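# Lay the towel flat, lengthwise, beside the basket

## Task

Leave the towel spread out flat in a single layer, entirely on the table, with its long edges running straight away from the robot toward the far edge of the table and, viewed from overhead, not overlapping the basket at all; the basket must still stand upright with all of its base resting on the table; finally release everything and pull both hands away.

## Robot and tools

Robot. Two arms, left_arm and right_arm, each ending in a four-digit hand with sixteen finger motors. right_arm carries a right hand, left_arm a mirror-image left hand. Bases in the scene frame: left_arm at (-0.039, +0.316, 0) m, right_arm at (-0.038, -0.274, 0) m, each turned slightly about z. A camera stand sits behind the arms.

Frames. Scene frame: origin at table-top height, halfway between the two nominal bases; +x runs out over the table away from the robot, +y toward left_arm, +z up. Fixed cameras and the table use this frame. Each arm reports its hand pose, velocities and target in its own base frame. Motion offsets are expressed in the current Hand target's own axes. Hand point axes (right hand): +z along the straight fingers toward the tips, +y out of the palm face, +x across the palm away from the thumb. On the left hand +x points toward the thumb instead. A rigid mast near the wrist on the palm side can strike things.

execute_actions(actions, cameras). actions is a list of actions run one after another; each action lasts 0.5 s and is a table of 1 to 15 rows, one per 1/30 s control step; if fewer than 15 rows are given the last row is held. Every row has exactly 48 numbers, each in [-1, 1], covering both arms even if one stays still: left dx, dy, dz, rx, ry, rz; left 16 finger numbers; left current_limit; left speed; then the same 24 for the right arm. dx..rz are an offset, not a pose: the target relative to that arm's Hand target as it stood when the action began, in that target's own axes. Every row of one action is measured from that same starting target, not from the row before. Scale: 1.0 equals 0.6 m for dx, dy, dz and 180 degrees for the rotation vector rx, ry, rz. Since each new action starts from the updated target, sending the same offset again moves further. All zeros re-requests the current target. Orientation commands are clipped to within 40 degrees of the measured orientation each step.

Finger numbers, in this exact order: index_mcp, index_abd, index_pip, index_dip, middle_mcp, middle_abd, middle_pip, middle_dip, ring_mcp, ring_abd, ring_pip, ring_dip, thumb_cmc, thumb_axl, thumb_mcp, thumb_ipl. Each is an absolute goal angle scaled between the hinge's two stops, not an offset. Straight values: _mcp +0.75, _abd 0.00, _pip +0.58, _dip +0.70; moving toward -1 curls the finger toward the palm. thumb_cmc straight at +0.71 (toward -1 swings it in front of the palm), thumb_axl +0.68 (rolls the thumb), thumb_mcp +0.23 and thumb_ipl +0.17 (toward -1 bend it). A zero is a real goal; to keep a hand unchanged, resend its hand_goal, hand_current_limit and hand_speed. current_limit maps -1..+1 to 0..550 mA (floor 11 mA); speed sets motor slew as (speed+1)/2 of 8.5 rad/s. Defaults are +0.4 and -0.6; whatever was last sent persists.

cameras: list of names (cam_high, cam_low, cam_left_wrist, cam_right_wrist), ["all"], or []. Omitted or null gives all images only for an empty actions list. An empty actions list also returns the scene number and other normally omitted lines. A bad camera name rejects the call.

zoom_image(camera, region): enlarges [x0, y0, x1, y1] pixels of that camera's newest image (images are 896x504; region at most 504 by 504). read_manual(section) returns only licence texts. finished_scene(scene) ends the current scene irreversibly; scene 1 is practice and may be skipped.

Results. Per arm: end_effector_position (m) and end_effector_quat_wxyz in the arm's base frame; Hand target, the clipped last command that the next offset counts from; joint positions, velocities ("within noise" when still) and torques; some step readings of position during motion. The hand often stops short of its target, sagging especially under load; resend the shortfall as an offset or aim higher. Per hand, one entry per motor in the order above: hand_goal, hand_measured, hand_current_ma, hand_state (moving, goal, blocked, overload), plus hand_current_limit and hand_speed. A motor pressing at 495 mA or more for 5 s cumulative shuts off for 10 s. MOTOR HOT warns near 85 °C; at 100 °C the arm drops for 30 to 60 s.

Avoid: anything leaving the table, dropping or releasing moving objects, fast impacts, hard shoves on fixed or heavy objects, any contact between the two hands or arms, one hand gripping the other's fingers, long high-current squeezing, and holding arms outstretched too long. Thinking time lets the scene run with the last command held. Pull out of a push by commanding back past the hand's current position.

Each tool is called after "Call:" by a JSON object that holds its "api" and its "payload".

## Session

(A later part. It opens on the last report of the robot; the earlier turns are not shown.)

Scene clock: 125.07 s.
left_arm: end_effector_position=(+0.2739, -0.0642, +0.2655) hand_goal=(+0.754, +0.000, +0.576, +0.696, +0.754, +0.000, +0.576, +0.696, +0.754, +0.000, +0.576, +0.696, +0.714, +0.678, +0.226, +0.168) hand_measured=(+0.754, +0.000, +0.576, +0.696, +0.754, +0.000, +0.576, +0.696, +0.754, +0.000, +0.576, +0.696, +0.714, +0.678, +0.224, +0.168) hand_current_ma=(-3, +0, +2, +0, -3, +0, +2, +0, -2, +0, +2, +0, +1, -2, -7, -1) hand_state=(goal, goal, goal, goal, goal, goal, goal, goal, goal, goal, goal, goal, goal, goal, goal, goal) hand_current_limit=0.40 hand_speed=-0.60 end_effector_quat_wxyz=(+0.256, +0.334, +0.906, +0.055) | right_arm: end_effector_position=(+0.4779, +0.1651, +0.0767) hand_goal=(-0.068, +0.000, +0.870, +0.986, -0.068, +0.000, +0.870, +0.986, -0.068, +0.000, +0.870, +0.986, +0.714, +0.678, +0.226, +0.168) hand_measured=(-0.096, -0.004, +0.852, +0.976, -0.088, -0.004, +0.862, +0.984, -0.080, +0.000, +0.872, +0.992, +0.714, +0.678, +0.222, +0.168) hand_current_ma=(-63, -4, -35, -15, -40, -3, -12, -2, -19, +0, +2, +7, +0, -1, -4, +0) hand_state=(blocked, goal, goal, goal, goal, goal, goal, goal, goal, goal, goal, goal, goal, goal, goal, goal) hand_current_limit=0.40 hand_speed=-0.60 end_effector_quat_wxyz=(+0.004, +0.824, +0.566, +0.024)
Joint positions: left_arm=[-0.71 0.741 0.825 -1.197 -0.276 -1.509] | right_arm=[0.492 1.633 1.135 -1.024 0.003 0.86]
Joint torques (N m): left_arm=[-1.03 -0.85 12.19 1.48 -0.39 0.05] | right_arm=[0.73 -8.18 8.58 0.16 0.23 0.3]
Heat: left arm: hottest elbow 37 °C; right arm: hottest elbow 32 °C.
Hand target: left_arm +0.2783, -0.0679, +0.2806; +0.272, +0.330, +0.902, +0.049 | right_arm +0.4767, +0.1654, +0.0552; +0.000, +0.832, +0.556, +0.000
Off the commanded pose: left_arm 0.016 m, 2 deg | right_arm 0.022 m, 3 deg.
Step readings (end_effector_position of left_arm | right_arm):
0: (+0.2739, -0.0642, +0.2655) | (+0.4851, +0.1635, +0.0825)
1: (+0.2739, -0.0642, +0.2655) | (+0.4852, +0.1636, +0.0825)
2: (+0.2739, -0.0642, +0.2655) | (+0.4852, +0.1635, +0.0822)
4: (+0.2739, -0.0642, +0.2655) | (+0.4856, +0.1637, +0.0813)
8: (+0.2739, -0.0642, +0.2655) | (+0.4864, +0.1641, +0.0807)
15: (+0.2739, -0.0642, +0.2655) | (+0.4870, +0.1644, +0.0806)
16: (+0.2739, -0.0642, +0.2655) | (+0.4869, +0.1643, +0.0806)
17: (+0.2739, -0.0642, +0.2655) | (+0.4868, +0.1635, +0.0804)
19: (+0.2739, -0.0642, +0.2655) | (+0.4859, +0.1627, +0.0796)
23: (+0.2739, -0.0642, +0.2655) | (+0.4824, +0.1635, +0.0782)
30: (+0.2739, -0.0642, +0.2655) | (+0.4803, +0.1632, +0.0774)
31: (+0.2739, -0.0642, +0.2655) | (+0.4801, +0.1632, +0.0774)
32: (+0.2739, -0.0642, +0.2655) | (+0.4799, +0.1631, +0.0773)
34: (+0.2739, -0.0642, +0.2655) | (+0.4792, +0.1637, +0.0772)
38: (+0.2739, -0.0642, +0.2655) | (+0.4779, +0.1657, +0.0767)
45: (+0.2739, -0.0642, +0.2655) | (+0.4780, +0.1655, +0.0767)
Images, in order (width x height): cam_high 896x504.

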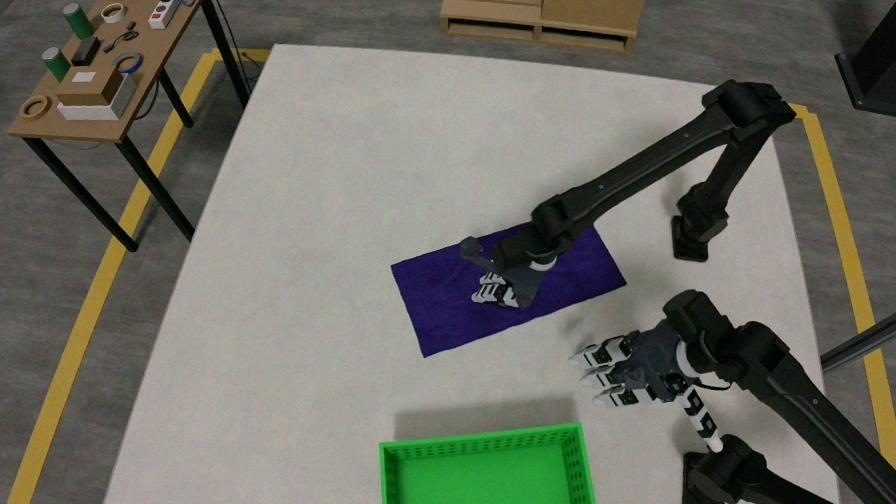

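Call:
{"api": "execute_actions", "payload": {"actions": [[[0,0,0,0,0,0,0.754,0,0.576,0.696,0.754,0,0.576,0.696,0.754,0,0.576,0.696,0.714,0.678,0.226,0.168,0.4,-0.6,0.003,-0.0073,0,0,0,0.0625,-0.068,0,0.869,0.986,-0.068,0,0.869,0.986,-0.068,0,0.869,0.986,0.714,0.678,0.226,0.168,0.4,-0.6]],[[0,0,0,0,0,0,0.754,0,0.576,0.696,0.754,0,0.576,0.696,0.754,0,0.576,0.696,0.714,0.678,0.226,0.168,0.4,-0.6,0.003,-0.0073,0,0,0,0.0625,-0.068,0,0.869,0.986,-0.068,0,0.869,0.986,-0.068,0,0.869,0.986,0.714,0.678,0.226,0.168,0.4,-0.6]]], "cameras": ["cam_high"]}}

Call:
{"api": "zoom_image", "payload": {"camera": "cam_high", "region": [380, 160, 660, 380]}}

Scene clock: 130.43 s.
left_arm: end_effector_position=(+0.2739, -0.0642, +0.2655) hand_goal=(+0.754, +0.000, +0.576, +0.696, +0.754, +0.000, +0.576, +0.696, +0.754, +0.000, +0.576, +0.696, +0.714, +0.678, +0.226, +0.168) hand_measured=(+0.754, +0.000, +0.576, +0.696, +0.754, +0.000, +0.576, +0.696, +0.754, +0.000, +0.576, +0.696, +0.714, +0.678, +0.224, +0.168) hand_current_ma=(-3, +0, +2, +0, -3, +0, +2, +0, -2, +0, +2, +0, +1, -2, -7, -1) hand_state=(goal, goal, goal, goal, goal, goal, goal, goal, goal, goal, goal, goal, goal, goal, goal, goal) hand_current_limit=0.40 hand_speed=-0.60 end_effector_quat_wxyz=(+0.256, +0.334, +0.906, +0.055) | right_arm: end_effector_position=(+0.4752, +0.1708, +0.0763) hand_goal=(-0.068, +0.000, +0.870, +0.986, -0.068, +0.000, +0.870, +0.986, -0.068, +0.000, +0.870, +0.986, +0.714, +0.678, +0.226, +0.168) hand_measured=(-0.102, -0.006, +0.846, +0.972, -0.088, -0.006, +0.860, +0.984, -0.074, +0.000, +0.874, +0.992, +0.714, +0.678, +0.222, +0.168) hand_current_ma=(-82, -5, -46, -21, -43, -5, -13, -2, -6, +0, +3, +7, +0, -1, -4, +0) hand_state=(blocked, goal, blocked, goal, blocked, goal, goal, goal, goal, goal, goal, goal, goal, goal, goal, goal) hand_current_limit=0.40 hand_speed=-0.60 end_effector_quat_wxyz=(+0.001, +0.919, +0.393, +0.028)
Joint positions: left_arm=[-0.71 0.741 0.825 -1.197 -0.276 -1.509] | right_arm=[0.524 1.708 1.236 -1.043 0.009 1.286]
Joint torques (N m): left_arm=[-1.26 -1.14 12.22 1.39 -0.33 0.06] | right_arm=[0.91 -9.41 8.66 -0.36 0.03 0.32]
Heat: left arm: hottest elbow 37 °C; right arm: hottest elbow 32 °C.
Hand target: left_arm +0.2783, -0.0679, +0.2806; +0.272, +0.330, +0.902, +0.049 | right_arm +0.4708, +0.1727, +0.0553; +0.000, +0.924, +0.383, +0.000
Off the commanded pose: left_arm 0.016 m, 2 deg | right_arm 0.022 m, 3 deg.
Step readings (end_effector_position of left_arm | right_arm):
0: (+0.2739, -0.0642, +0.2655) | (+0.4780, +0.1651, +0.0768)
1: (+0.2739, -0.0642, +0.2655) | (+0.4779, +0.1652, +0.0766)
2: (+0.2739, -0.0642, +0.2655) | (+0.4778, +0.1650, +0.0768)
4: (+0.2739, -0.0642, +0.2655) | (+0.4776, +0.1660, +0.0765)
8: (+0.2739, -0.0642, +0.2655) | (+0.4776, +0.1681, +0.0763)
15: (+0.2739, -0.0642, +0.2655) | (+0.4774, +0.1682, +0.0763)
16: (+0.2739, -0.0642, +0.2655) | (+0.4774, +0.1681, +0.0764)
17: (+0.2739, -0.0642, +0.2655) | (+0.4772, +0.1680, +0.0764)
19: (+0.2739, -0.0642, +0.2655) | (+0.4771, +0.1688, +0.0764)
23: (+0.2739, -0.0642, +0.2655) | (+0.4764, +0.1711, +0.0761)
30: (+0.2739, -0.0642, +0.2655) | (+0.4759, +0.1712, +0.0762)
Images, in order (width x height): cam_high 896x504.

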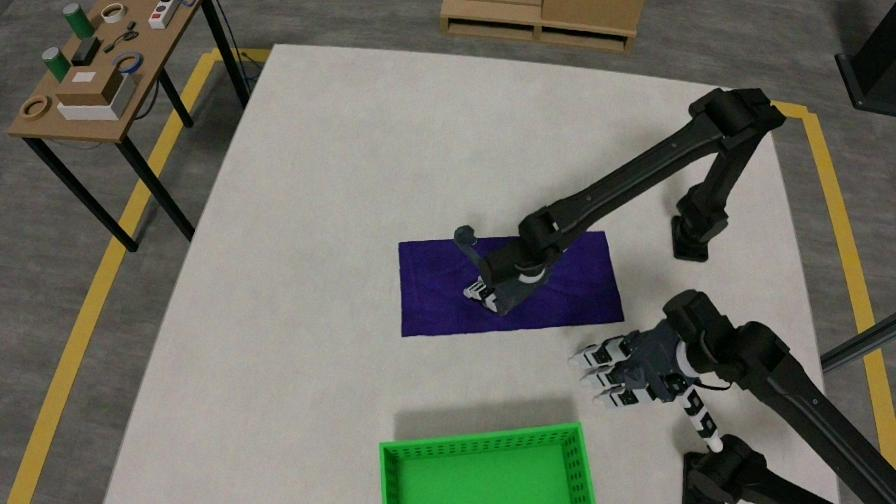

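Scaled by 1.800 from the camera's 896x504 image, which has a finer 1280x720 frame.

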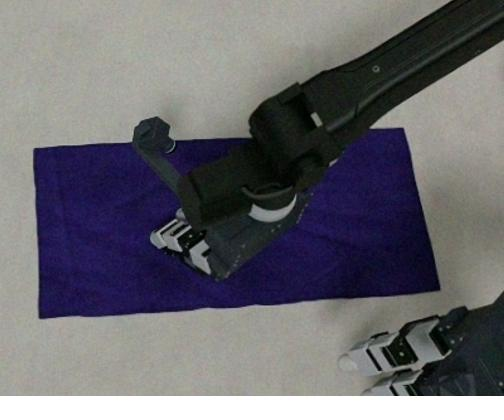

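Call:
{"api": "execute_actions", "payload": {"actions": [[[0,0,0,0,0,0,0.754,0,0.576,0.696,0.754,0,0.576,0.696,0.754,0,0.576,0.696,0.714,0.678,0.226,0.168,0.4,-0.6,0.0021,-0.0055,0,0,0,0.0472,-0.068,0,0.869,0.986,-0.068,0,0.869,0.986,-0.068,0,0.869,0.986,0.714,0.678,0.226,0.168,0.4,-0.6]],[[0,0,0,0,0,0,0.754,0,0.576,0.696,0.754,0,0.576,0.696,0.754,0,0.576,0.696,0.714,0.678,0.226,0.168,0.4,-0.6,0.0021,-0.0055,0,0,0,0.0472,-0.068,0,0.869,0.986,-0.068,0,0.869,0.986,-0.068,0,0.869,0.986,0.714,0.678,0.226,0.168,0.4,-0.6]]], "cameras": ["cam_high"]}}

Call:
{"api": "zoom_image", "payload": {"camera": "cam_high", "region": [380, 160, 660, 380]}}

Call:
{"api": "zoom_image", "payload": {"camera": "cam_high", "region": [60, 30, 340, 250]}}

Call:
{"api": "zoom_image", "payload": {"camera": "cam_high", "region": [0, 284, 280, 504]}}

Scene clock: 151.37 s.
left_arm: end_effector_position=(+0.2739, -0.0642, +0.2655) hand_goal=(+0.754, +0.000, +0.576, +0.696, +0.754, +0.000, +0.576, +0.696, +0.754, +0.000, +0.576, +0.696, +0.714, +0.678, +0.226, +0.168) hand_measured=(+0.754, +0.000, +0.576, +0.696, +0.754, +0.000, +0.576, +0.696, +0.754, +0.000, +0.576, +0.696, +0.714, +0.678, +0.224, +0.168) hand_current_ma=(-3, +0, +2, +0, -3, +0, +2, +0, -2, +0, +2, +0, +1, -2, -7, -1) hand_state=(goal, goal, goal, goal, goal, goal, goal, goal, goal, goal, goal, goal, goal, goal, goal, goal) hand_current_limit=0.40 hand_speed=-0.60 end_effector_quat_wxyz=(+0.256, +0.334, +0.906, +0.055) | right_arm: end_effector_position=(+0.4730, +0.1771, +0.0767) hand_goal=(-0.068, +0.000, +0.870, +0.986, -0.068, +0.000, +0.870, +0.986, -0.068, +0.000, +0.870, +0.986, +0.714, +0.678, +0.226, +0.168) hand_measured=(-0.104, -0.004, +0.846, +0.972, -0.088, -0.006, +0.860, +0.984, -0.068, +0.000, +0.874, +0.992, +0.714, +0.678, +0.222, +0.168) hand_current_ma=(-90, -4, -50, -24, -43, -6, -13, -2, -1, +0, +5, +7, +0, -1, -4, +0) hand_state=(blocked, goal, blocked, goal, blocked, goal, goal, goal, goal, goal, goal, goal, goal, goal, goal, goal) hand_current_limit=0.40 hand_speed=-0.60 end_effector_quat_wxyz=(-0.003, +0.967, +0.254, +0.028)
Joint positions: left_arm=[-0.71 0.741 0.825 -1.197 -0.276 -1.509] | right_arm=[0.531 1.769 1.326 -1.072 0.009 1.587]
Joint torques (N m): left_arm=[-1.32 -0.97 12.14 1.39 -0.35 0.04] | right_arm=[1.08 -10.29 8.64 -0.35 0.01 0.33]
Heat: left arm: hottest elbow 38 °C; right arm: hottest elbow 32 °C.
Hand target: left_arm +0.2783, -0.0679, +0.2806; +0.272, +0.330, +0.902, +0.049 | right_arm +0.4684, +0.1794, +0.0553; +0.000, +0.970, +0.242, +0.000
Off the commanded pose: left_arm 0.016 m, 2 deg | right_arm 0.022 m, 4 deg.
Step readings (end_effector_position of left_arm | right_arm):
0: (+0.2739, -0.0642, +0.2655) | (+0.4752, +0.1708, +0.0763)
1: (+0.2739, -0.0642, +0.2655) | (+0.4750, +0.1708, +0.0761)
2: (+0.2739, -0.0642, +0.2655) | (+0.4749, +0.1708, +0.0762)
4: (+0.2739, -0.0642, +0.2655) | (+0.4754, +0.1720, +0.0764)
8: (+0.2739, -0.0642, +0.2655) | (+0.4749, +0.1739, +0.0762)
15: (+0.2739, -0.0642, +0.2655) | (+0.4744, +0.1740, +0.0762)
16: (+0.2739, -0.0642, +0.2655) | (+0.4743, +0.1741, +0.0764)
17: (+0.2739, -0.0642, +0.2655) | (+0.4740, +0.1740, +0.0764)
19: (+0.2739, -0.0642, +0.2655) | (+0.4746, +0.1751, +0.0765)
23: (+0.2739, -0.0642, +0.2655) | (+0.4744, +0.1766, +0.0765)
30: (+0.2739, -0.0642, +0.2655) | (+0.4736, +0.1772, +0.0766)
Images, in order (width x height): cam_high 896x504.

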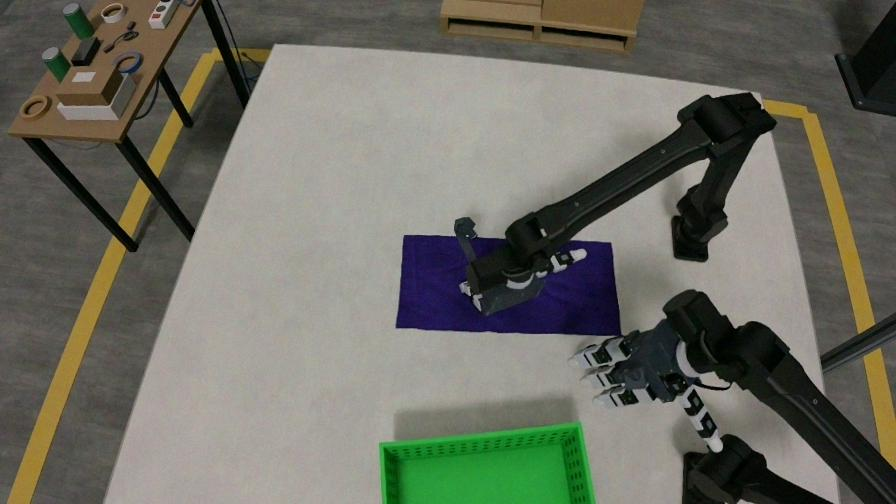

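Scaled by 1.800 from the camera's 896x504 image, which has a finer 1280x720 frame.

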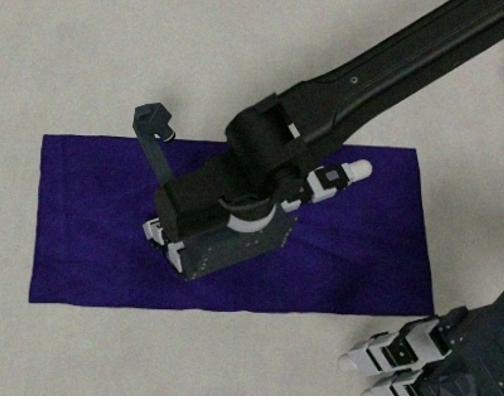

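Scaled by 1.800 from the camera's 896x504 image, which has a finer 1280x720 frame.

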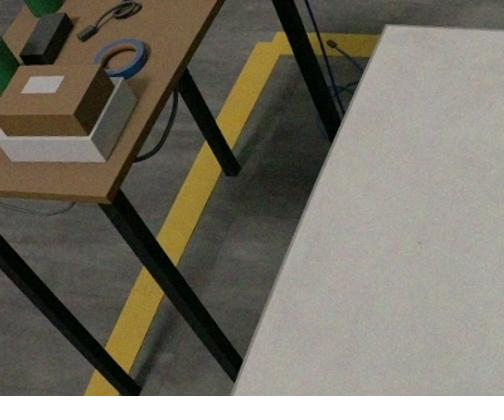

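Scaled by 1.800 from the camera's 896x504 image, which has a finer 1280x720 frame.

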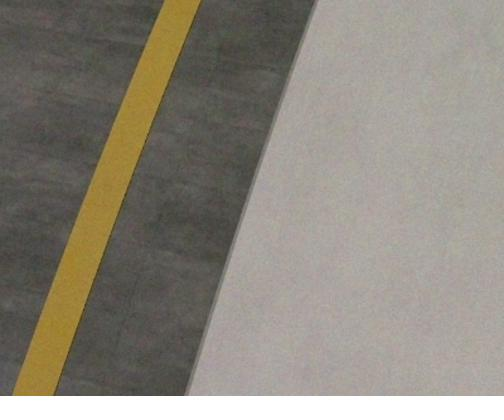

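Call:
{"api": "execute_actions", "payload": {"actions": [[[0,0,0,0,0,0,0.754,0,0.576,0.696,0.754,0,0.576,0.696,0.754,0,0.576,0.696,0.714,0.678,0.226,0.168,0.4,-0.6,0,0,0.0167,0,-0.0167,0,-0.068,0,0.869,0.986,-0.068,0,0.869,0.986,-0.068,0,0.869,0.986,0.714,0.678,0.226,0.168,0.4,-0.6]],[[0,0,0,0,0,0,0.754,0,0.576,0.696,0.754,0,0.576,0.696,0.754,0,0.576,0.696,0.714,0.678,0.226,0.168,0.4,-0.6,0.0012,-0.0033,0,0,0,0.0278,-0.068,0,0.869,0.986,-0.068,0,0.869,0.986,-0.068,0,0.869,0.986,0.714,0.678,0.226,0.168,0.4,-0.6]],[[0,0,0,0,0,0,0.754,0,0.576,0.696,0.754,0,0.576,0.696,0.754,0,0.576,0.696,0.714,0.678,0.226,0.168,0.4,-0.6,0.0012,-0.0033,0,0,0,0.0278,-0.068,0,0.869,0.986,-0.068,0,0.869,0.986,-0.068,0,0.869,0.986,0.714,0.678,0.226,0.168,0.4,-0.6]]], "cameras": ["cam_high"]}}

Call:
{"api": "zoom_image", "payload": {"camera": "cam_high", "region": [380, 160, 660, 380]}}

Scene clock: 177.57 s.
left_arm: end_effector_position=(+0.2739, -0.0642, +0.2655) hand_goal=(+0.754, +0.000, +0.576, +0.696, +0.754, +0.000, +0.576, +0.696, +0.754, +0.000, +0.576, +0.696, +0.714, +0.678, +0.226, +0.168) hand_measured=(+0.754, +0.000, +0.576, +0.696, +0.754, +0.000, +0.576, +0.696, +0.754, +0.000, +0.576, +0.696, +0.714, +0.678, +0.224, +0.168) hand_current_ma=(-3, +0, +2, +0, -3, +0, +2, +0, -2, +0, +2, +0, +1, -2, -7, -1) hand_state=(goal, goal, goal, goal, goal, goal, goal, goal, goal, goal, goal, goal, goal, goal, goal, goal) hand_current_limit=0.40 hand_speed=-0.60 end_effector_quat_wxyz=(+0.256, +0.334, +0.906, +0.055) | right_arm: end_effector_position=(+0.4741, +0.1861, +0.0761) hand_goal=(-0.068, +0.000, +0.870, +0.986, -0.068, +0.000, +0.870, +0.986, -0.068, +0.000, +0.870, +0.986, +0.714, +0.678, +0.226, +0.168) hand_measured=(-0.104, -0.002, +0.846, +0.972, -0.096, -0.002, +0.854, +0.978, -0.090, +0.002, +0.874, +0.994, +0.714, +0.678, +0.222, +0.168) hand_current_ma=(-89, -2, -50, -24, -64, -1, -27, -11, -46, +1, +5, +11, +0, -1, -4, +0) hand_state=(blocked, goal, blocked, goal, blocked, goal, goal, goal, blocked, goal, goal, goal, goal, goal, goal, goal) hand_current_limit=0.40 hand_speed=-0.60 end_effector_quat_wxyz=(+0.001, +0.985, +0.172, +0.011)
Joint positions: left_arm=[-0.71 0.741 0.825 -1.197 -0.276 -1.509] | right_arm=[0.534 1.836 1.42 -1.134 0.009 1.76]
Joint torques (N m): left_arm=[-1.2 -1.2 12.1 1.43 -0.36 0.05] | right_arm=[0.15 -10.11 7.99 -0.38 -0.1 0.33]
Heat: left arm: hottest elbow 38 °C; right arm: hottest elbow 32 °C.
Hand target: left_arm +0.2783, -0.0679, +0.2806; +0.272, +0.330, +0.902, +0.049 | right_arm +0.4679, +0.1836, +0.0451; +0.009, +0.987, +0.156, -0.025
Off the commanded pose: left_arm 0.016 m, 2 deg | right_arm 0.032 m, 5 deg.
Step readings (end_effector_position of left_arm | right_arm):
0: (+0.2739, -0.0642, +0.2655) | (+0.4729, +0.1770, +0.0767)
1: (+0.2739, -0.0642, +0.2655) | (+0.4728, +0.1770, +0.0765)
2: (+0.2739, -0.0642, +0.2655) | (+0.4726, +0.1769, +0.0765)
4: (+0.2739, -0.0642, +0.2655) | (+0.4735, +0.1776, +0.0765)
8: (+0.2739, -0.0642, +0.2655) | (+0.4749, +0.1802, +0.0759)
15: (+0.2739, -0.0642, +0.2655) | (+0.4747, +0.1805, +0.0760)
16: (+0.2739, -0.0642, +0.2655) | (+0.4747, +0.1806, +0.0761)
17: (+0.2739, -0.0642, +0.2655) | (+0.4747, +0.1807, +0.0762)
19: (+0.2739, -0.0642, +0.2655) | (+0.4751, +0.1815, +0.0760)
23: (+0.2739, -0.0642, +0.2655) | (+0.4752, +0.1826, +0.0759)
30: (+0.2739, -0.0642, +0.2655) | (+0.4749, +0.1832, +0.0761)
31: (+0.2739, -0.0642, +0.2655) | (+0.4747, +0.1832, +0.0760)
32: (+0.2739, -0.0642, +0.2655) | (+0.4747, +0.1834, +0.0761)
34: (+0.2739, -0.0642, +0.2655) | (+0.4748, +0.1842, +0.0759)
38: (+0.2739, -0.0642, +0.2655) | (+0.4748, +0.1854, +0.0760)
45: (+0.2739, -0.0642, +0.2655) | (+0.4743, +0.1860, +0.0760)
Images, in order (width x height): cam_high 896x504.

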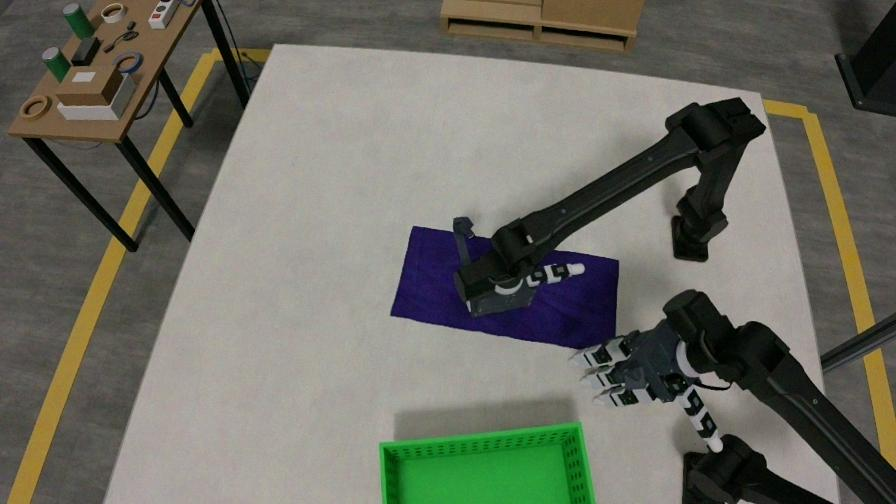

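Scaled by 1.800 from the camera's 896x504 image, which has a finer 1280x720 frame.

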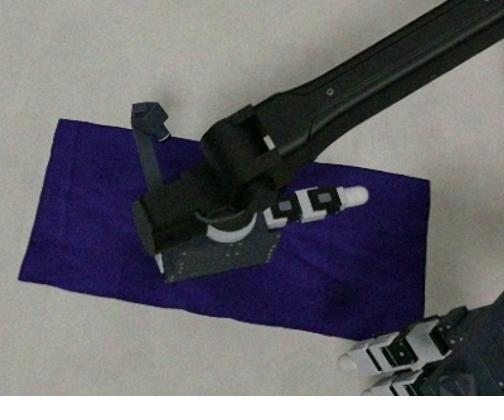

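Call:
{"api": "execute_actions", "payload": {"actions": [[[0,0,0,0,0,0,0.754,0,0.576,0.696,0.754,0,0.576,0.696,0.754,0,0.576,0.696,0.714,0.678,0.226,0.168,0.4,-0.6,0,0,-0.05,0,0,0,-0.068,0,0.869,0.986,-0.068,0,0.869,0.986,-0.068,0,0.869,0.986,0.714,0.678,0.226,0.168,0.4,-0.6]],[[0,0,0,0,0,0,0.754,0,0.576,0.696,0.754,0,0.576,0.696,0.754,0,0.576,0.696,0.714,0.678,0.226,0.168,0.4,-0.6,0,0,-0.075,0,0.01,0,-0.068,0,0.869,0.986,-0.068,0,0.869,0.986,-0.068,0,0.869,0.986,0.714,0.678,0.226,0.168,0.4,-0.6]],[[0,0,0,0,0,0,0.754,0,0.576,0.696,0.754,0,0.576,0.696,0.754,0,0.576,0.696,0.714,0.678,0.226,0.168,0.4,-0.6,0,0,-0.1,0,0.01,0,-0.068,0,0.869,0.986,-0.068,0,0.869,0.986,-0.068,0,0.869,0.986,0.714,0.678,0.226,0.168,0.4,-0.6]]], "cameras": ["cam_high","cam_low","cam_right_wrist"]}}

Call:
{"api": "zoom_image", "payload": {"camera": "cam_high", "region": [380, 160, 660, 380]}}

Call:
{"api": "zoom_image", "payload": {"camera": "cam_low", "region": [150, 200, 500, 340]}}

Scene clock: 191.23 s.
left_arm: end_effector_position=(+0.2739, -0.0642, +0.2655) hand_goal=(+0.754, +0.000, +0.576, +0.696, +0.754, +0.000, +0.576, +0.696, +0.754, +0.000, +0.576, +0.696, +0.714, +0.678, +0.226, +0.168) hand_measured=(+0.754, +0.000, +0.576, +0.696, +0.754, +0.000, +0.576, +0.696, +0.754, +0.000, +0.576, +0.696, +0.714, +0.678, +0.224, +0.168) hand_current_ma=(-3, +0, +2, +0, -3, +0, +2, +0, -2, +0, +2, +0, +1, -2, -7, -1) hand_state=(goal, goal, goal, goal, goal, goal, goal, goal, goal, goal, goal, goal, goal, goal, goal, goal) hand_current_limit=0.40 hand_speed=-0.60 end_effector_quat_wxyz=(+0.256, +0.334, +0.906, +0.055) | right_arm: end_effector_position=(+0.4622, +0.1802, +0.1700) hand_goal=(-0.068, +0.000, +0.870, +0.986, -0.068, +0.000, +0.870, +0.986, -0.068, +0.000, +0.870, +0.986, +0.714, +0.678, +0.226, +0.168) hand_measured=(-0.062, -0.002, +0.868, +0.984, -0.062, -0.002, +0.868, +0.984, -0.062, -0.004, +0.868, +0.988, +0.714, +0.678, +0.222, +0.168) hand_current_ma=(+8, -2, -1, -3, +9, -2, -1, -2, +8, -3, -1, +1, +0, -1, -5, +0) hand_state=(goal, goal, goal, goal, goal, goal, goal, goal, goal, goal, goal, goal, goal, goal, goal, goal) hand_current_limit=0.40 hand_speed=-0.60 end_effector_quat_wxyz=(+0.007, +0.987, +0.160, -0.005)
Joint positions: left_arm=[-0.71 0.741 0.825 -1.197 -0.276 -1.509] | right_arm=[0.534 1.756 1.562 -1.39 0.009 1.784]
Joint torques (N m): left_arm=[-1.03 -0.85 12.16 1.47 -0.35 0.04] | right_arm=[0.79 -13.74 11.63 -0.32 0.41 0.11]
Heat: left arm: hottest elbow 38 °C; right arm: hottest elbow 32 °C.
Hand target: left_arm +0.2783, -0.0679, +0.2806; +0.272, +0.330, +0.902, +0.049 | right_arm +0.4724, +0.1864, +0.1800; +0.004, +0.988, +0.157, +0.006
Off the commanded pose: left_arm 0.016 m, 2 deg | right_arm 0.016 m, 1 deg.
Step readings (end_effector_position of left_arm | right_arm):
0: (+0.2739, -0.0642, +0.2655) | (+0.4741, +0.1861, +0.0761)
1: (+0.2739, -0.0642, +0.2655) | (+0.4740, +0.1861, +0.0762)
2: (+0.2739, -0.0642, +0.2655) | (+0.4734, +0.1857, +0.0772)
4: (+0.2739, -0.0642, +0.2655) | (+0.4725, +0.1853, +0.0790)
8: (+0.2739, -0.0642, +0.2655) | (+0.4687, +0.1832, +0.0809)
15: (+0.2739, -0.0642, +0.2655) | (+0.4664, +0.1822, +0.0817)
16: (+0.2739, -0.0642, +0.2655) | (+0.4664, +0.1821, +0.0818)
17: (+0.2739, -0.0642, +0.2655) | (+0.4658, +0.1818, +0.0831)
19: (+0.2739, -0.0642, +0.2655) | (+0.4622, +0.1801, +0.0858)
23: (+0.2739, -0.0642, +0.2655) | (+0.4565, +0.1770, +0.0903)
30: (+0.2739, -0.0642, +0.2655) | (+0.4559, +0.1768, +0.0950)
31: (+0.2739, -0.0642, +0.2655) | (+0.4562, +0.1770, +0.0958)
32: (+0.2739, -0.0642, +0.2655) | (+0.4555, +0.1766, +0.0981)
34: (+0.2739, -0.0642, +0.2655) | (+0.4533, +0.1753, +0.1063)
38: (+0.2739, -0.0642, +0.2655) | (+0.4544, +0.1758, +0.1356)
45: (+0.2739, -0.0642, +0.2655) | (+0.4631, +0.1808, +0.1693)
camera_calibration:
cam_right_wrist: T_world_to_cam=[[-0.545064, -0.83543, 0.0704416, 0.415783], [-0.548703, 0.418992, 0.723444, 0.0098682], [-0.633901, 0.355671, -0.68678, 0.467826], [0, 0, 0, 1]] pos_world=[0.528598, 0.176831, 0.284866]
Images, in order (width x height): cam_high 896x504, cam_low 896x504, cam_right_wrist 896x504.

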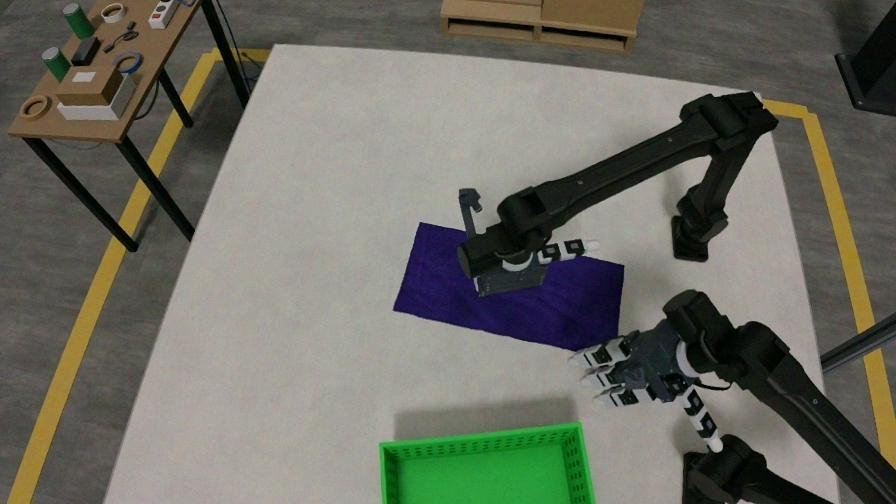

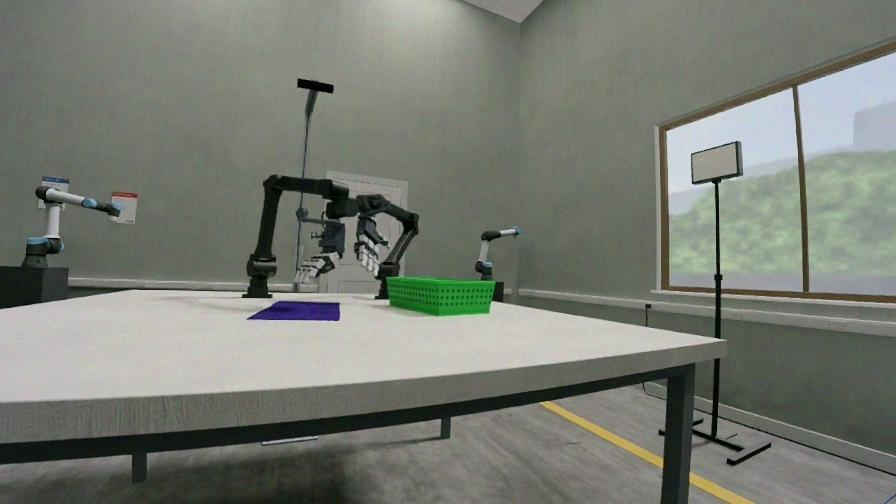

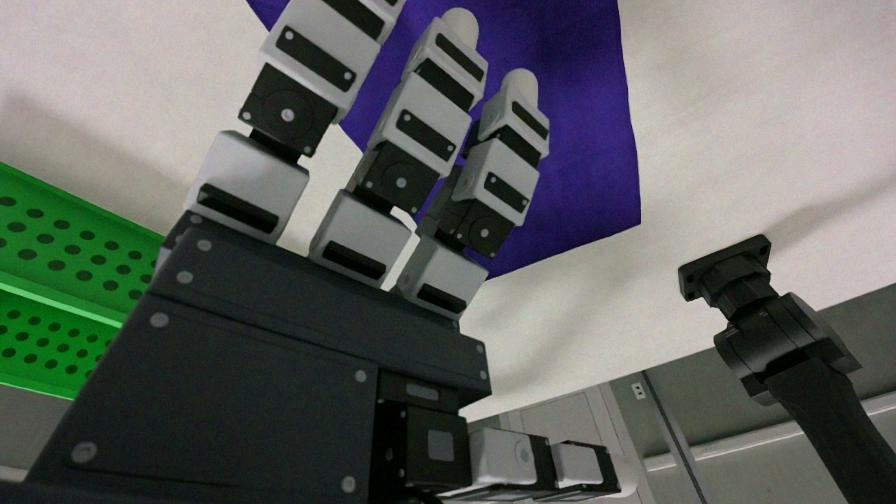

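Scaled by 1.800 from the camera's 896x504 image, which has a finer 1280x720 frame.

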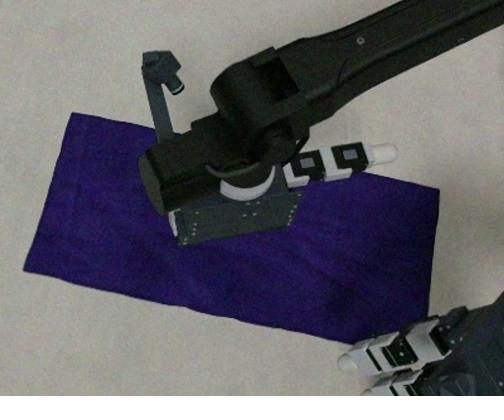

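Scaled by 1.440 from the camera's 896x504 image, which has a finer 1280x720 frame.

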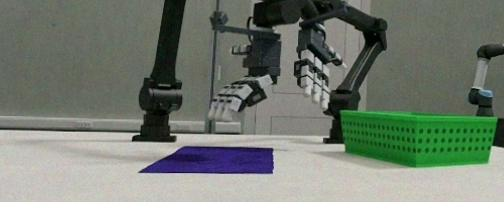

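Call:
{"api": "execute_actions", "payload": {"actions": [[[0,0,0,0,0,0,0.754,0,0.576,0.696,0.754,0,0.576,0.696,0.754,0,0.576,0.696,0.714,0.678,0.226,0.168,0.4,-0.6,-0.043,-0.0873,0,0,0,0,-0.068,0,0.869,0.986,-0.068,0,0.869,0.986,-0.068,0,0.869,0.986,0.714,0.678,0.226,0.168,0.4,-0.6]],[[0,0,0,0,0,0,0.754,0,0.576,0.696,0.754,0,0.576,0.696,0.754,0,0.576,0.696,0.714,0.678,0.226,0.168,0.4,-0.6,0,0,0.1167,0,-0.007,0,-0.068,0,0.869,0.986,-0.068,0,0.869,0.986,-0.068,0,0.869,0.986,0.714,0.678,0.226,0.168,0.4,-0.6]],[[0,0,0,0,0,0,0.754,0,0.576,0.696,0.754,0,0.576,0.696,0.754,0,0.576,0.696,0.714,0.678,0.226,0.168,0.4,-0.6,0,0,0.055,0,-0.007,0,-0.068,0,0.869,0.986,-0.068,0,0.869,0.986,-0.068,0,0.869,0.986,0.714,0.678,0.226,0.168,0.4,-0.6]],[[0,0,0,0,0,0,0.754,0,0.576,0.696,0.754,0,0.576,0.696,0.754,0,0.576,0.696,0.714,0.678,0.226,0.168,0.4,-0.6,0,0,0.035,0,0,0,-0.068,0,0.869,0.986,-0.068,0,0.869,0.986,-0.068,0,0.869,0.986,0.714,0.678,0.226,0.168,0.4,-0.6]]], "cameras": ["cam_high"]}}

Call:
{"api": "zoom_image", "payload": {"camera": "cam_high", "region": [380, 160, 660, 380]}}

Scene clock: 211.37 s.
left_arm: end_effector_position=(+0.2739, -0.0642, +0.2655) hand_goal=(+0.754, +0.000, +0.576, +0.696, +0.754, +0.000, +0.576, +0.696, +0.754, +0.000, +0.576, +0.696, +0.714, +0.678, +0.226, +0.168) hand_measured=(+0.754, +0.000, +0.576, +0.696, +0.754, +0.000, +0.576, +0.696, +0.754, +0.000, +0.576, +0.696, +0.714, +0.678, +0.224, +0.168) hand_current_ma=(-3, +0, +2, +0, -3, +0, +2, +0, -2, +0, +2, +0, +1, -2, -7, -1) hand_state=(goal, goal, goal, goal, goal, goal, goal, goal, goal, goal, goal, goal, goal, goal, goal, goal) hand_current_limit=0.40 hand_speed=-0.60 end_effector_quat_wxyz=(+0.256, +0.334, +0.906, +0.055) | right_arm: end_effector_position=(+0.4295, +0.2332, +0.0795) hand_goal=(-0.068, +0.000, +0.870, +0.986, -0.068, +0.000, +0.870, +0.986, -0.068, +0.000, +0.870, +0.986, +0.714, +0.678, +0.226, +0.168) hand_measured=(-0.086, +0.012, +0.864, +0.984, -0.086, +0.014, +0.866, +0.984, -0.084, +0.014, +0.864, +0.984, +0.714, +0.678, +0.222, +0.168) hand_current_ma=(-33, +17, -7, -2, -36, +21, -4, -2, -32, +19, -8, -1, +0, -1, -5, +0) hand_state=(goal, goal, goal, goal, goal, goal, goal, goal, goal, goal, goal, goal, goal, goal, goal, goal) hand_current_limit=0.40 hand_speed=-0.60 end_effector_quat_wxyz=(+0.003, +0.988, +0.155, -0.005)
Joint positions: left_arm=[-0.71 0.741 0.825 -1.197 -0.276 -1.509] | right_arm=[0.648 1.833 1.423 -1.173 0 1.908]
Joint torques (N m): left_arm=[-0.97 -1.14 12.19 1.43 -0.39 0.06] | right_arm=[-0.15 -12.51 5.7 1.4 0.2 -0.13]
Heat: left arm: hottest elbow 39 °C; right arm: hottest elbow 34 °C.
Hand target: left_arm +0.2783, -0.0679, +0.2806; +0.272, +0.330, +0.902, +0.049 | right_arm +0.4317, +0.2271, +0.0551; +0.007, +0.988, +0.157, -0.016
Off the commanded pose: left_arm 0.016 m, 2 deg | right_arm 0.025 m, 1 deg.
Step readings (end_effector_position of left_arm | right_arm):
0: (+0.2739, -0.0642, +0.2655) | (+0.4622, +0.1802, +0.1700)
1: (+0.2739, -0.0642, +0.2655) | (+0.4621, +0.1802, +0.1700)
2: (+0.2739, -0.0642, +0.2655) | (+0.4608, +0.1821, +0.1700)
4: (+0.2739, -0.0642, +0.2655) | (+0.4572, +0.1866, +0.1701)
8: (+0.2739, -0.0642, +0.2655) | (+0.4444, +0.2084, +0.1701)
15: (+0.2739, -0.0642, +0.2655) | (+0.4304, +0.2303, +0.1701)
16: (+0.2739, -0.0642, +0.2655) | (+0.4303, +0.2304, +0.1699)
17: (+0.2739, -0.0642, +0.2655) | (+0.4306, +0.2307, +0.1677)
19: (+0.2739, -0.0642, +0.2655) | (+0.4322, +0.2321, +0.1581)
23: (+0.2739, -0.0642, +0.2655) | (+0.4278, +0.2289, +0.1319)
30: (+0.2739, -0.0642, +0.2655) | (+0.4280, +0.2292, +0.1115)
31: (+0.2739, -0.0642, +0.2655) | (+0.4283, +0.2295, +0.1114)
32: (+0.2739, -0.0642, +0.2655) | (+0.4289, +0.2301, +0.1108)
34: (+0.2739, -0.0642, +0.2655) | (+0.4308, +0.2321, +0.1075)
38: (+0.2739, -0.0642, +0.2655) | (+0.4306, +0.2325, +0.0961)
45: (+0.2739, -0.0642, +0.2655) | (+0.4290, +0.2313, +0.0839)
46: (+0.2739, -0.0642, +0.2655) | (+0.4292, +0.2315, +0.0838)
47: (+0.2739, -0.0642, +0.2655) | (+0.4294, +0.2317, +0.0835)
49: (+0.2739, -0.0642, +0.2655) | (+0.4296, +0.2320, +0.0817)
53: (+0.2739, -0.0642, +0.2655) | (+0.4296, +0.2329, +0.0800)
60: (+0.2739, -0.0642, +0.2655) | (+0.4295, +0.2332, +0.0795)
Images, in order (width x height): cam_high 896x504.

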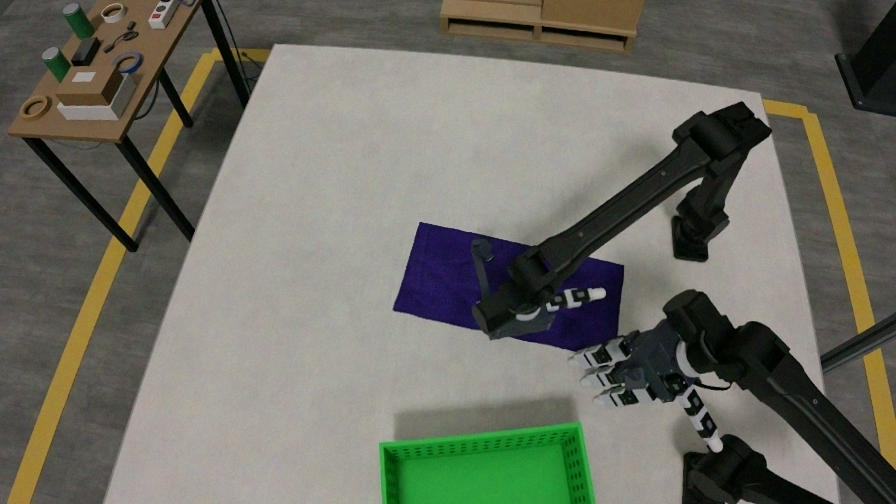

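Scaled by 1.800 from the camera's 896x504 image, which has a finer 1280x720 frame.

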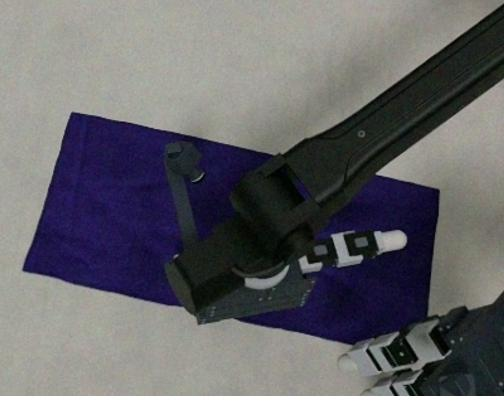

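Call:
{"api": "execute_actions", "payload": {"actions": [[[0,0,0,0,0,0,0.754,0,0.576,0.696,0.754,0,0.576,0.696,0.754,0,0.576,0.696,0.714,0.678,0.226,0.168,0.4,-0.6,0,0,0.0167,0,0,0,-0.068,0,0.869,0.986,-0.068,0,0.869,0.986,-0.068,0,0.869,0.986,0.714,0.678,0.226,0.168,0.4,-0.6]],[[0,0,0,0,0,0,0.754,0,0.576,0.696,0.754,0,0.576,0.696,0.754,0,0.576,0.696,0.714,0.678,0.226,0.168,0.4,-0.6,-0.0007,0.003,0,0,0,-0.025,-0.068,0,0.869,0.986,-0.068,0,0.869,0.986,-0.068,0,0.869,0.986,0.714,0.678,0.226,0.168,0.4,-0.6]],[[0,0,0,0,0,0,0.754,0,0.576,0.696,0.754,0,0.576,0.696,0.754,0,0.576,0.696,0.714,0.678,0.226,0.168,0.4,-0.6,-0.0007,0.003,0,0,0,-0.025,-0.068,0,0.869,0.986,-0.068,0,0.869,0.986,-0.068,0,0.869,0.986,0.714,0.678,0.226,0.168,0.4,-0.6]]], "cameras": ["cam_high"]}}

Call:
{"api": "zoom_image", "payload": {"camera": "cam_high", "region": [380, 160, 660, 380]}}

Scene clock: 219.77 s.
left_arm: end_effector_position=(+0.2739, -0.0642, +0.2655) hand_goal=(+0.754, +0.000, +0.576, +0.696, +0.754, +0.000, +0.576, +0.696, +0.754, +0.000, +0.576, +0.696, +0.714, +0.678, +0.226, +0.168) hand_measured=(+0.754, +0.000, +0.576, +0.696, +0.754, +0.000, +0.576, +0.696, +0.754, +0.000, +0.576, +0.696, +0.714, +0.678, +0.224, +0.168) hand_current_ma=(-3, +0, +2, +0, -3, +0, +2, +0, -2, +0, +2, +0, +1, -2, -7, -1) hand_state=(goal, goal, goal, goal, goal, goal, goal, goal, goal, goal, goal, goal, goal, goal, goal, goal) hand_current_limit=0.40 hand_speed=-0.60 end_effector_quat_wxyz=(+0.256, +0.334, +0.906, +0.055) | right_arm: end_effector_position=(+0.4314, +0.2293, +0.0767) hand_goal=(-0.068, +0.000, +0.870, +0.986, -0.068, +0.000, +0.870, +0.986, -0.068, +0.000, +0.870, +0.986, +0.714, +0.678, +0.226, +0.168) hand_measured=(-0.102, +0.018, +0.860, +0.992, -0.098, +0.020, +0.860, +0.984, -0.092, +0.016, +0.856, +0.980, +0.714, +0.678, +0.222, +0.168) hand_current_ma=(-84, +28, -13, +8, -69, +33, -14, -2, -52, +22, -23, -7, +0, -1, -5, +0) hand_state=(blocked, goal, goal, goal, blocked, blocked, goal, goal, blocked, goal, goal, goal, goal, goal, goal, goal) hand_current_limit=0.40 hand_speed=-0.60 end_effector_quat_wxyz=(-0.003, +0.976, +0.216, +0.001)
Joint positions: left_arm=[-0.71 0.741 0.825 -1.197 -0.276 -1.509] | right_arm=[0.649 1.8 1.371 -1.137 -0.004 1.785]
Joint torques (N m): left_arm=[-1.32 -0.79 12.31 1.47 -0.39 0.06] | right_arm=[0.38 -11.46 5 1.52 0.32 -0.43]
Heat: left arm: hottest elbow 39 °C; right arm: hottest elbow 32 °C.
Hand target: left_arm +0.2783, -0.0679, +0.2806; +0.272, +0.330, +0.902, +0.049 | right_arm +0.4318, +0.2232, +0.0451; +0.006, +0.972, +0.234, -0.016
Off the commanded pose: left_arm 0.016 m, 2 deg | right_arm 0.032 m, 3 deg.
Step readings (end_effector_position of left_arm | right_arm):
0: (+0.2739, -0.0642, +0.2655) | (+0.4295, +0.2333, +0.0795)
1: (+0.2739, -0.0642, +0.2655) | (+0.4295, +0.2333, +0.0795)
2: (+0.2739, -0.0642, +0.2655) | (+0.4294, +0.2332, +0.0791)
4: (+0.2739, -0.0642, +0.2655) | (+0.4293, +0.2335, +0.0783)
8: (+0.2739, -0.0642, +0.2655) | (+0.4292, +0.2338, +0.0777)
15: (+0.2739, -0.0642, +0.2655) | (+0.4292, +0.2340, +0.0775)
16: (+0.2739, -0.0642, +0.2655) | (+0.4291, +0.2339, +0.0774)
17: (+0.2739, -0.0642, +0.2655) | (+0.4290, +0.2339, +0.0773)
19: (+0.2739, -0.0642, +0.2655) | (+0.4288, +0.2334, +0.0773)
23: (+0.2739, -0.0642, +0.2655) | (+0.4289, +0.2326, +0.0772)
30: (+0.2739, -0.0642, +0.2655) | (+0.4295, +0.2321, +0.0771)
31: (+0.2739, -0.0642, +0.2655) | (+0.4296, +0.2320, +0.0770)
32: (+0.2739, -0.0642, +0.2655) | (+0.4296, +0.2318, +0.0770)
34: (+0.2739, -0.0642, +0.2655) | (+0.4298, +0.2312, +0.0770)
38: (+0.2739, -0.0642, +0.2655) | (+0.4305, +0.2301, +0.0771)
45: (+0.2739, -0.0642, +0.2655) | (+0.4313, +0.2295, +0.0769)
Images, in order (width x height): cam_high 896x504.

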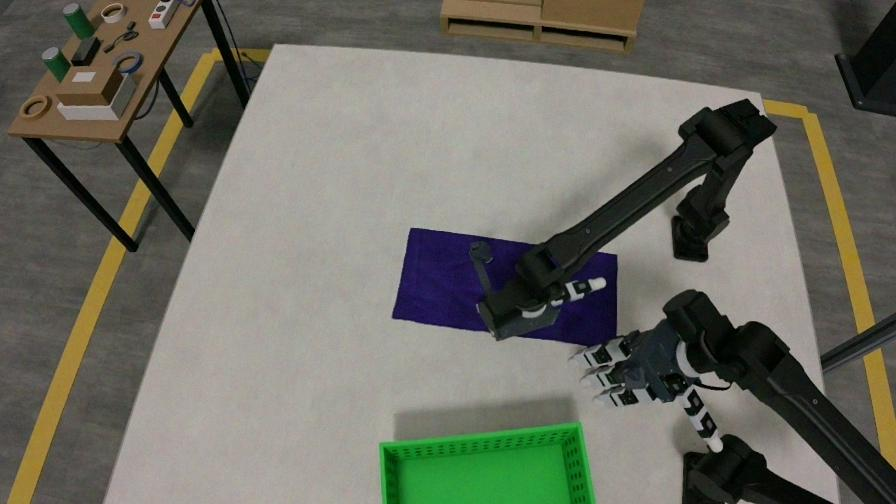

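Scaled by 1.800 from the camera's 896x504 image, which has a finer 1280x720 frame.

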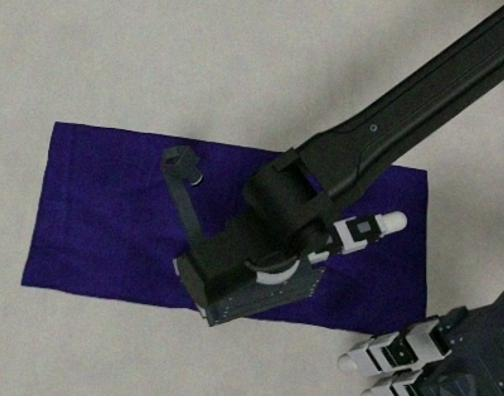

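Call:
{"api": "execute_actions", "payload": {"actions": [[[0,0,0,0,0,0,0.754,0,0.576,0.696,0.754,0,0.576,0.696,0.754,0,0.576,0.696,0.714,0.678,0.226,0.168,0.4,-0.6,0.0028,-0.0087,-0.05,0,0,0,-0.068,0,0.869,0.986,-0.068,0,0.869,0.986,-0.068,0,0.869,0.986,0.714,0.678,0.226,0.168,0.4,-0.6]]], "cameras": ["cam_high"]}}

Call:
{"api": "zoom_image", "payload": {"camera": "cam_high", "region": [380, 160, 660, 380]}}

Scene clock: 230.40 s.
left_arm: end_effector_position=(+0.2739, -0.0642, +0.2655) hand_goal=(+0.754, +0.000, +0.576, +0.696, +0.754, +0.000, +0.576, +0.696, +0.754, +0.000, +0.576, +0.696, +0.714, +0.678, +0.226, +0.168) hand_measured=(+0.754, +0.000, +0.576, +0.696, +0.754, +0.000, +0.576, +0.696, +0.754, +0.000, +0.576, +0.696, +0.714, +0.678, +0.224, +0.168) hand_current_ma=(-3, +0, +2, +0, -3, +0, +2, +0, -2, +0, +2, +0, +1, -2, -7, -1) hand_state=(goal, goal, goal, goal, goal, goal, goal, goal, goal, goal, goal, goal, goal, goal, goal, goal) hand_current_limit=0.40 hand_speed=-0.60 end_effector_quat_wxyz=(+0.256, +0.334, +0.906, +0.055) | right_arm: end_effector_position=(+0.4293, +0.2268, +0.0795) hand_goal=(-0.068, +0.000, +0.870, +0.986, -0.068, +0.000, +0.870, +0.986, -0.068, +0.000, +0.870, +0.986, +0.714, +0.678, +0.226, +0.168) hand_measured=(-0.092, -0.002, +0.870, +0.992, -0.090, +0.000, +0.860, +0.984, -0.090, -0.002, +0.856, +0.980, +0.714, +0.678, +0.222, +0.168) hand_current_ma=(-55, -2, +0, +8, -48, +0, -14, -2, -44, -2, -23, -7, +0, -1, -5, +0) hand_state=(blocked, goal, goal, goal, blocked, goal, goal, goal, blocked, goal, goal, goal, goal, goal, goal, goal) hand_current_limit=0.40 hand_speed=-0.60 end_effector_quat_wxyz=(+0.002, +0.974, +0.228, -0.008)
Joint positions: left_arm=[-0.71 0.741 0.825 -1.197 -0.276 -1.509] | right_arm=[0.65 1.798 1.373 -1.162 -0.003 1.761]
Joint torques (N m): left_arm=[-0.85 -0.73 12.18 1.47 -0.37 0.04] | right_arm=[0.73 -12.69 8.83 -0.44 0.33 -0.09]
Heat: left arm: hottest elbow 39 °C; right arm: hottest elbow 31 °C.
Hand target: left_arm +0.2783, -0.0679, +0.2806; +0.272, +0.330, +0.902, +0.049 | right_arm +0.4319, +0.2292, +0.0752; +0.006, +0.972, +0.233, -0.016
Off the commanded pose: left_arm 0.016 m, 2 deg | right_arm 0.006 m, 1 deg.
Step readings (end_effector_position of left_arm | right_arm):
0: (+0.2739, -0.0642, +0.2655) | (+0.4314, +0.2293, +0.0767)
1: (+0.2739, -0.0642, +0.2655) | (+0.4314, +0.2293, +0.0769)
2: (+0.2739, -0.0642, +0.2655) | (+0.4314, +0.2292, +0.0771)
4: (+0.2739, -0.0642, +0.2655) | (+0.4308, +0.2286, +0.0776)
8: (+0.2739, -0.0642, +0.2655) | (+0.4296, +0.2276, +0.0787)
15: (+0.2739, -0.0642, +0.2655) | (+0.4292, +0.2268, +0.0793)
Images, in order (width x height): cam_high 896x504.

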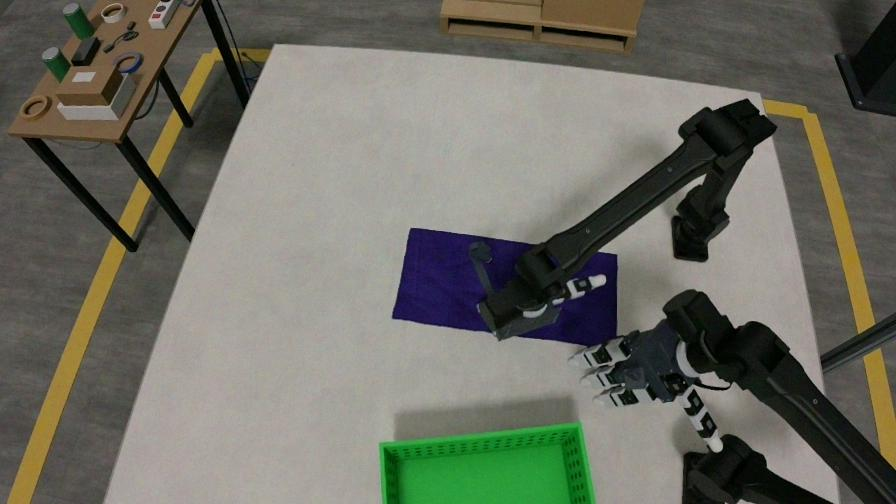

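Scaled by 1.800 from the camera's 896x504 image, which has a finer 1280x720 frame.

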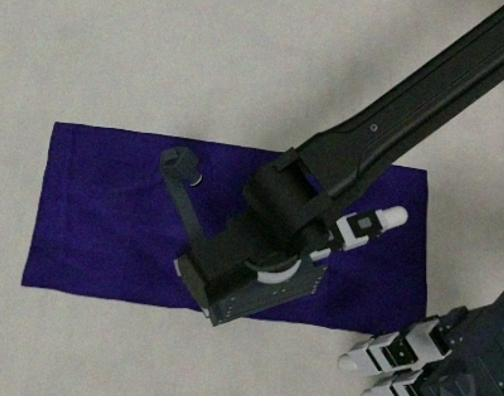

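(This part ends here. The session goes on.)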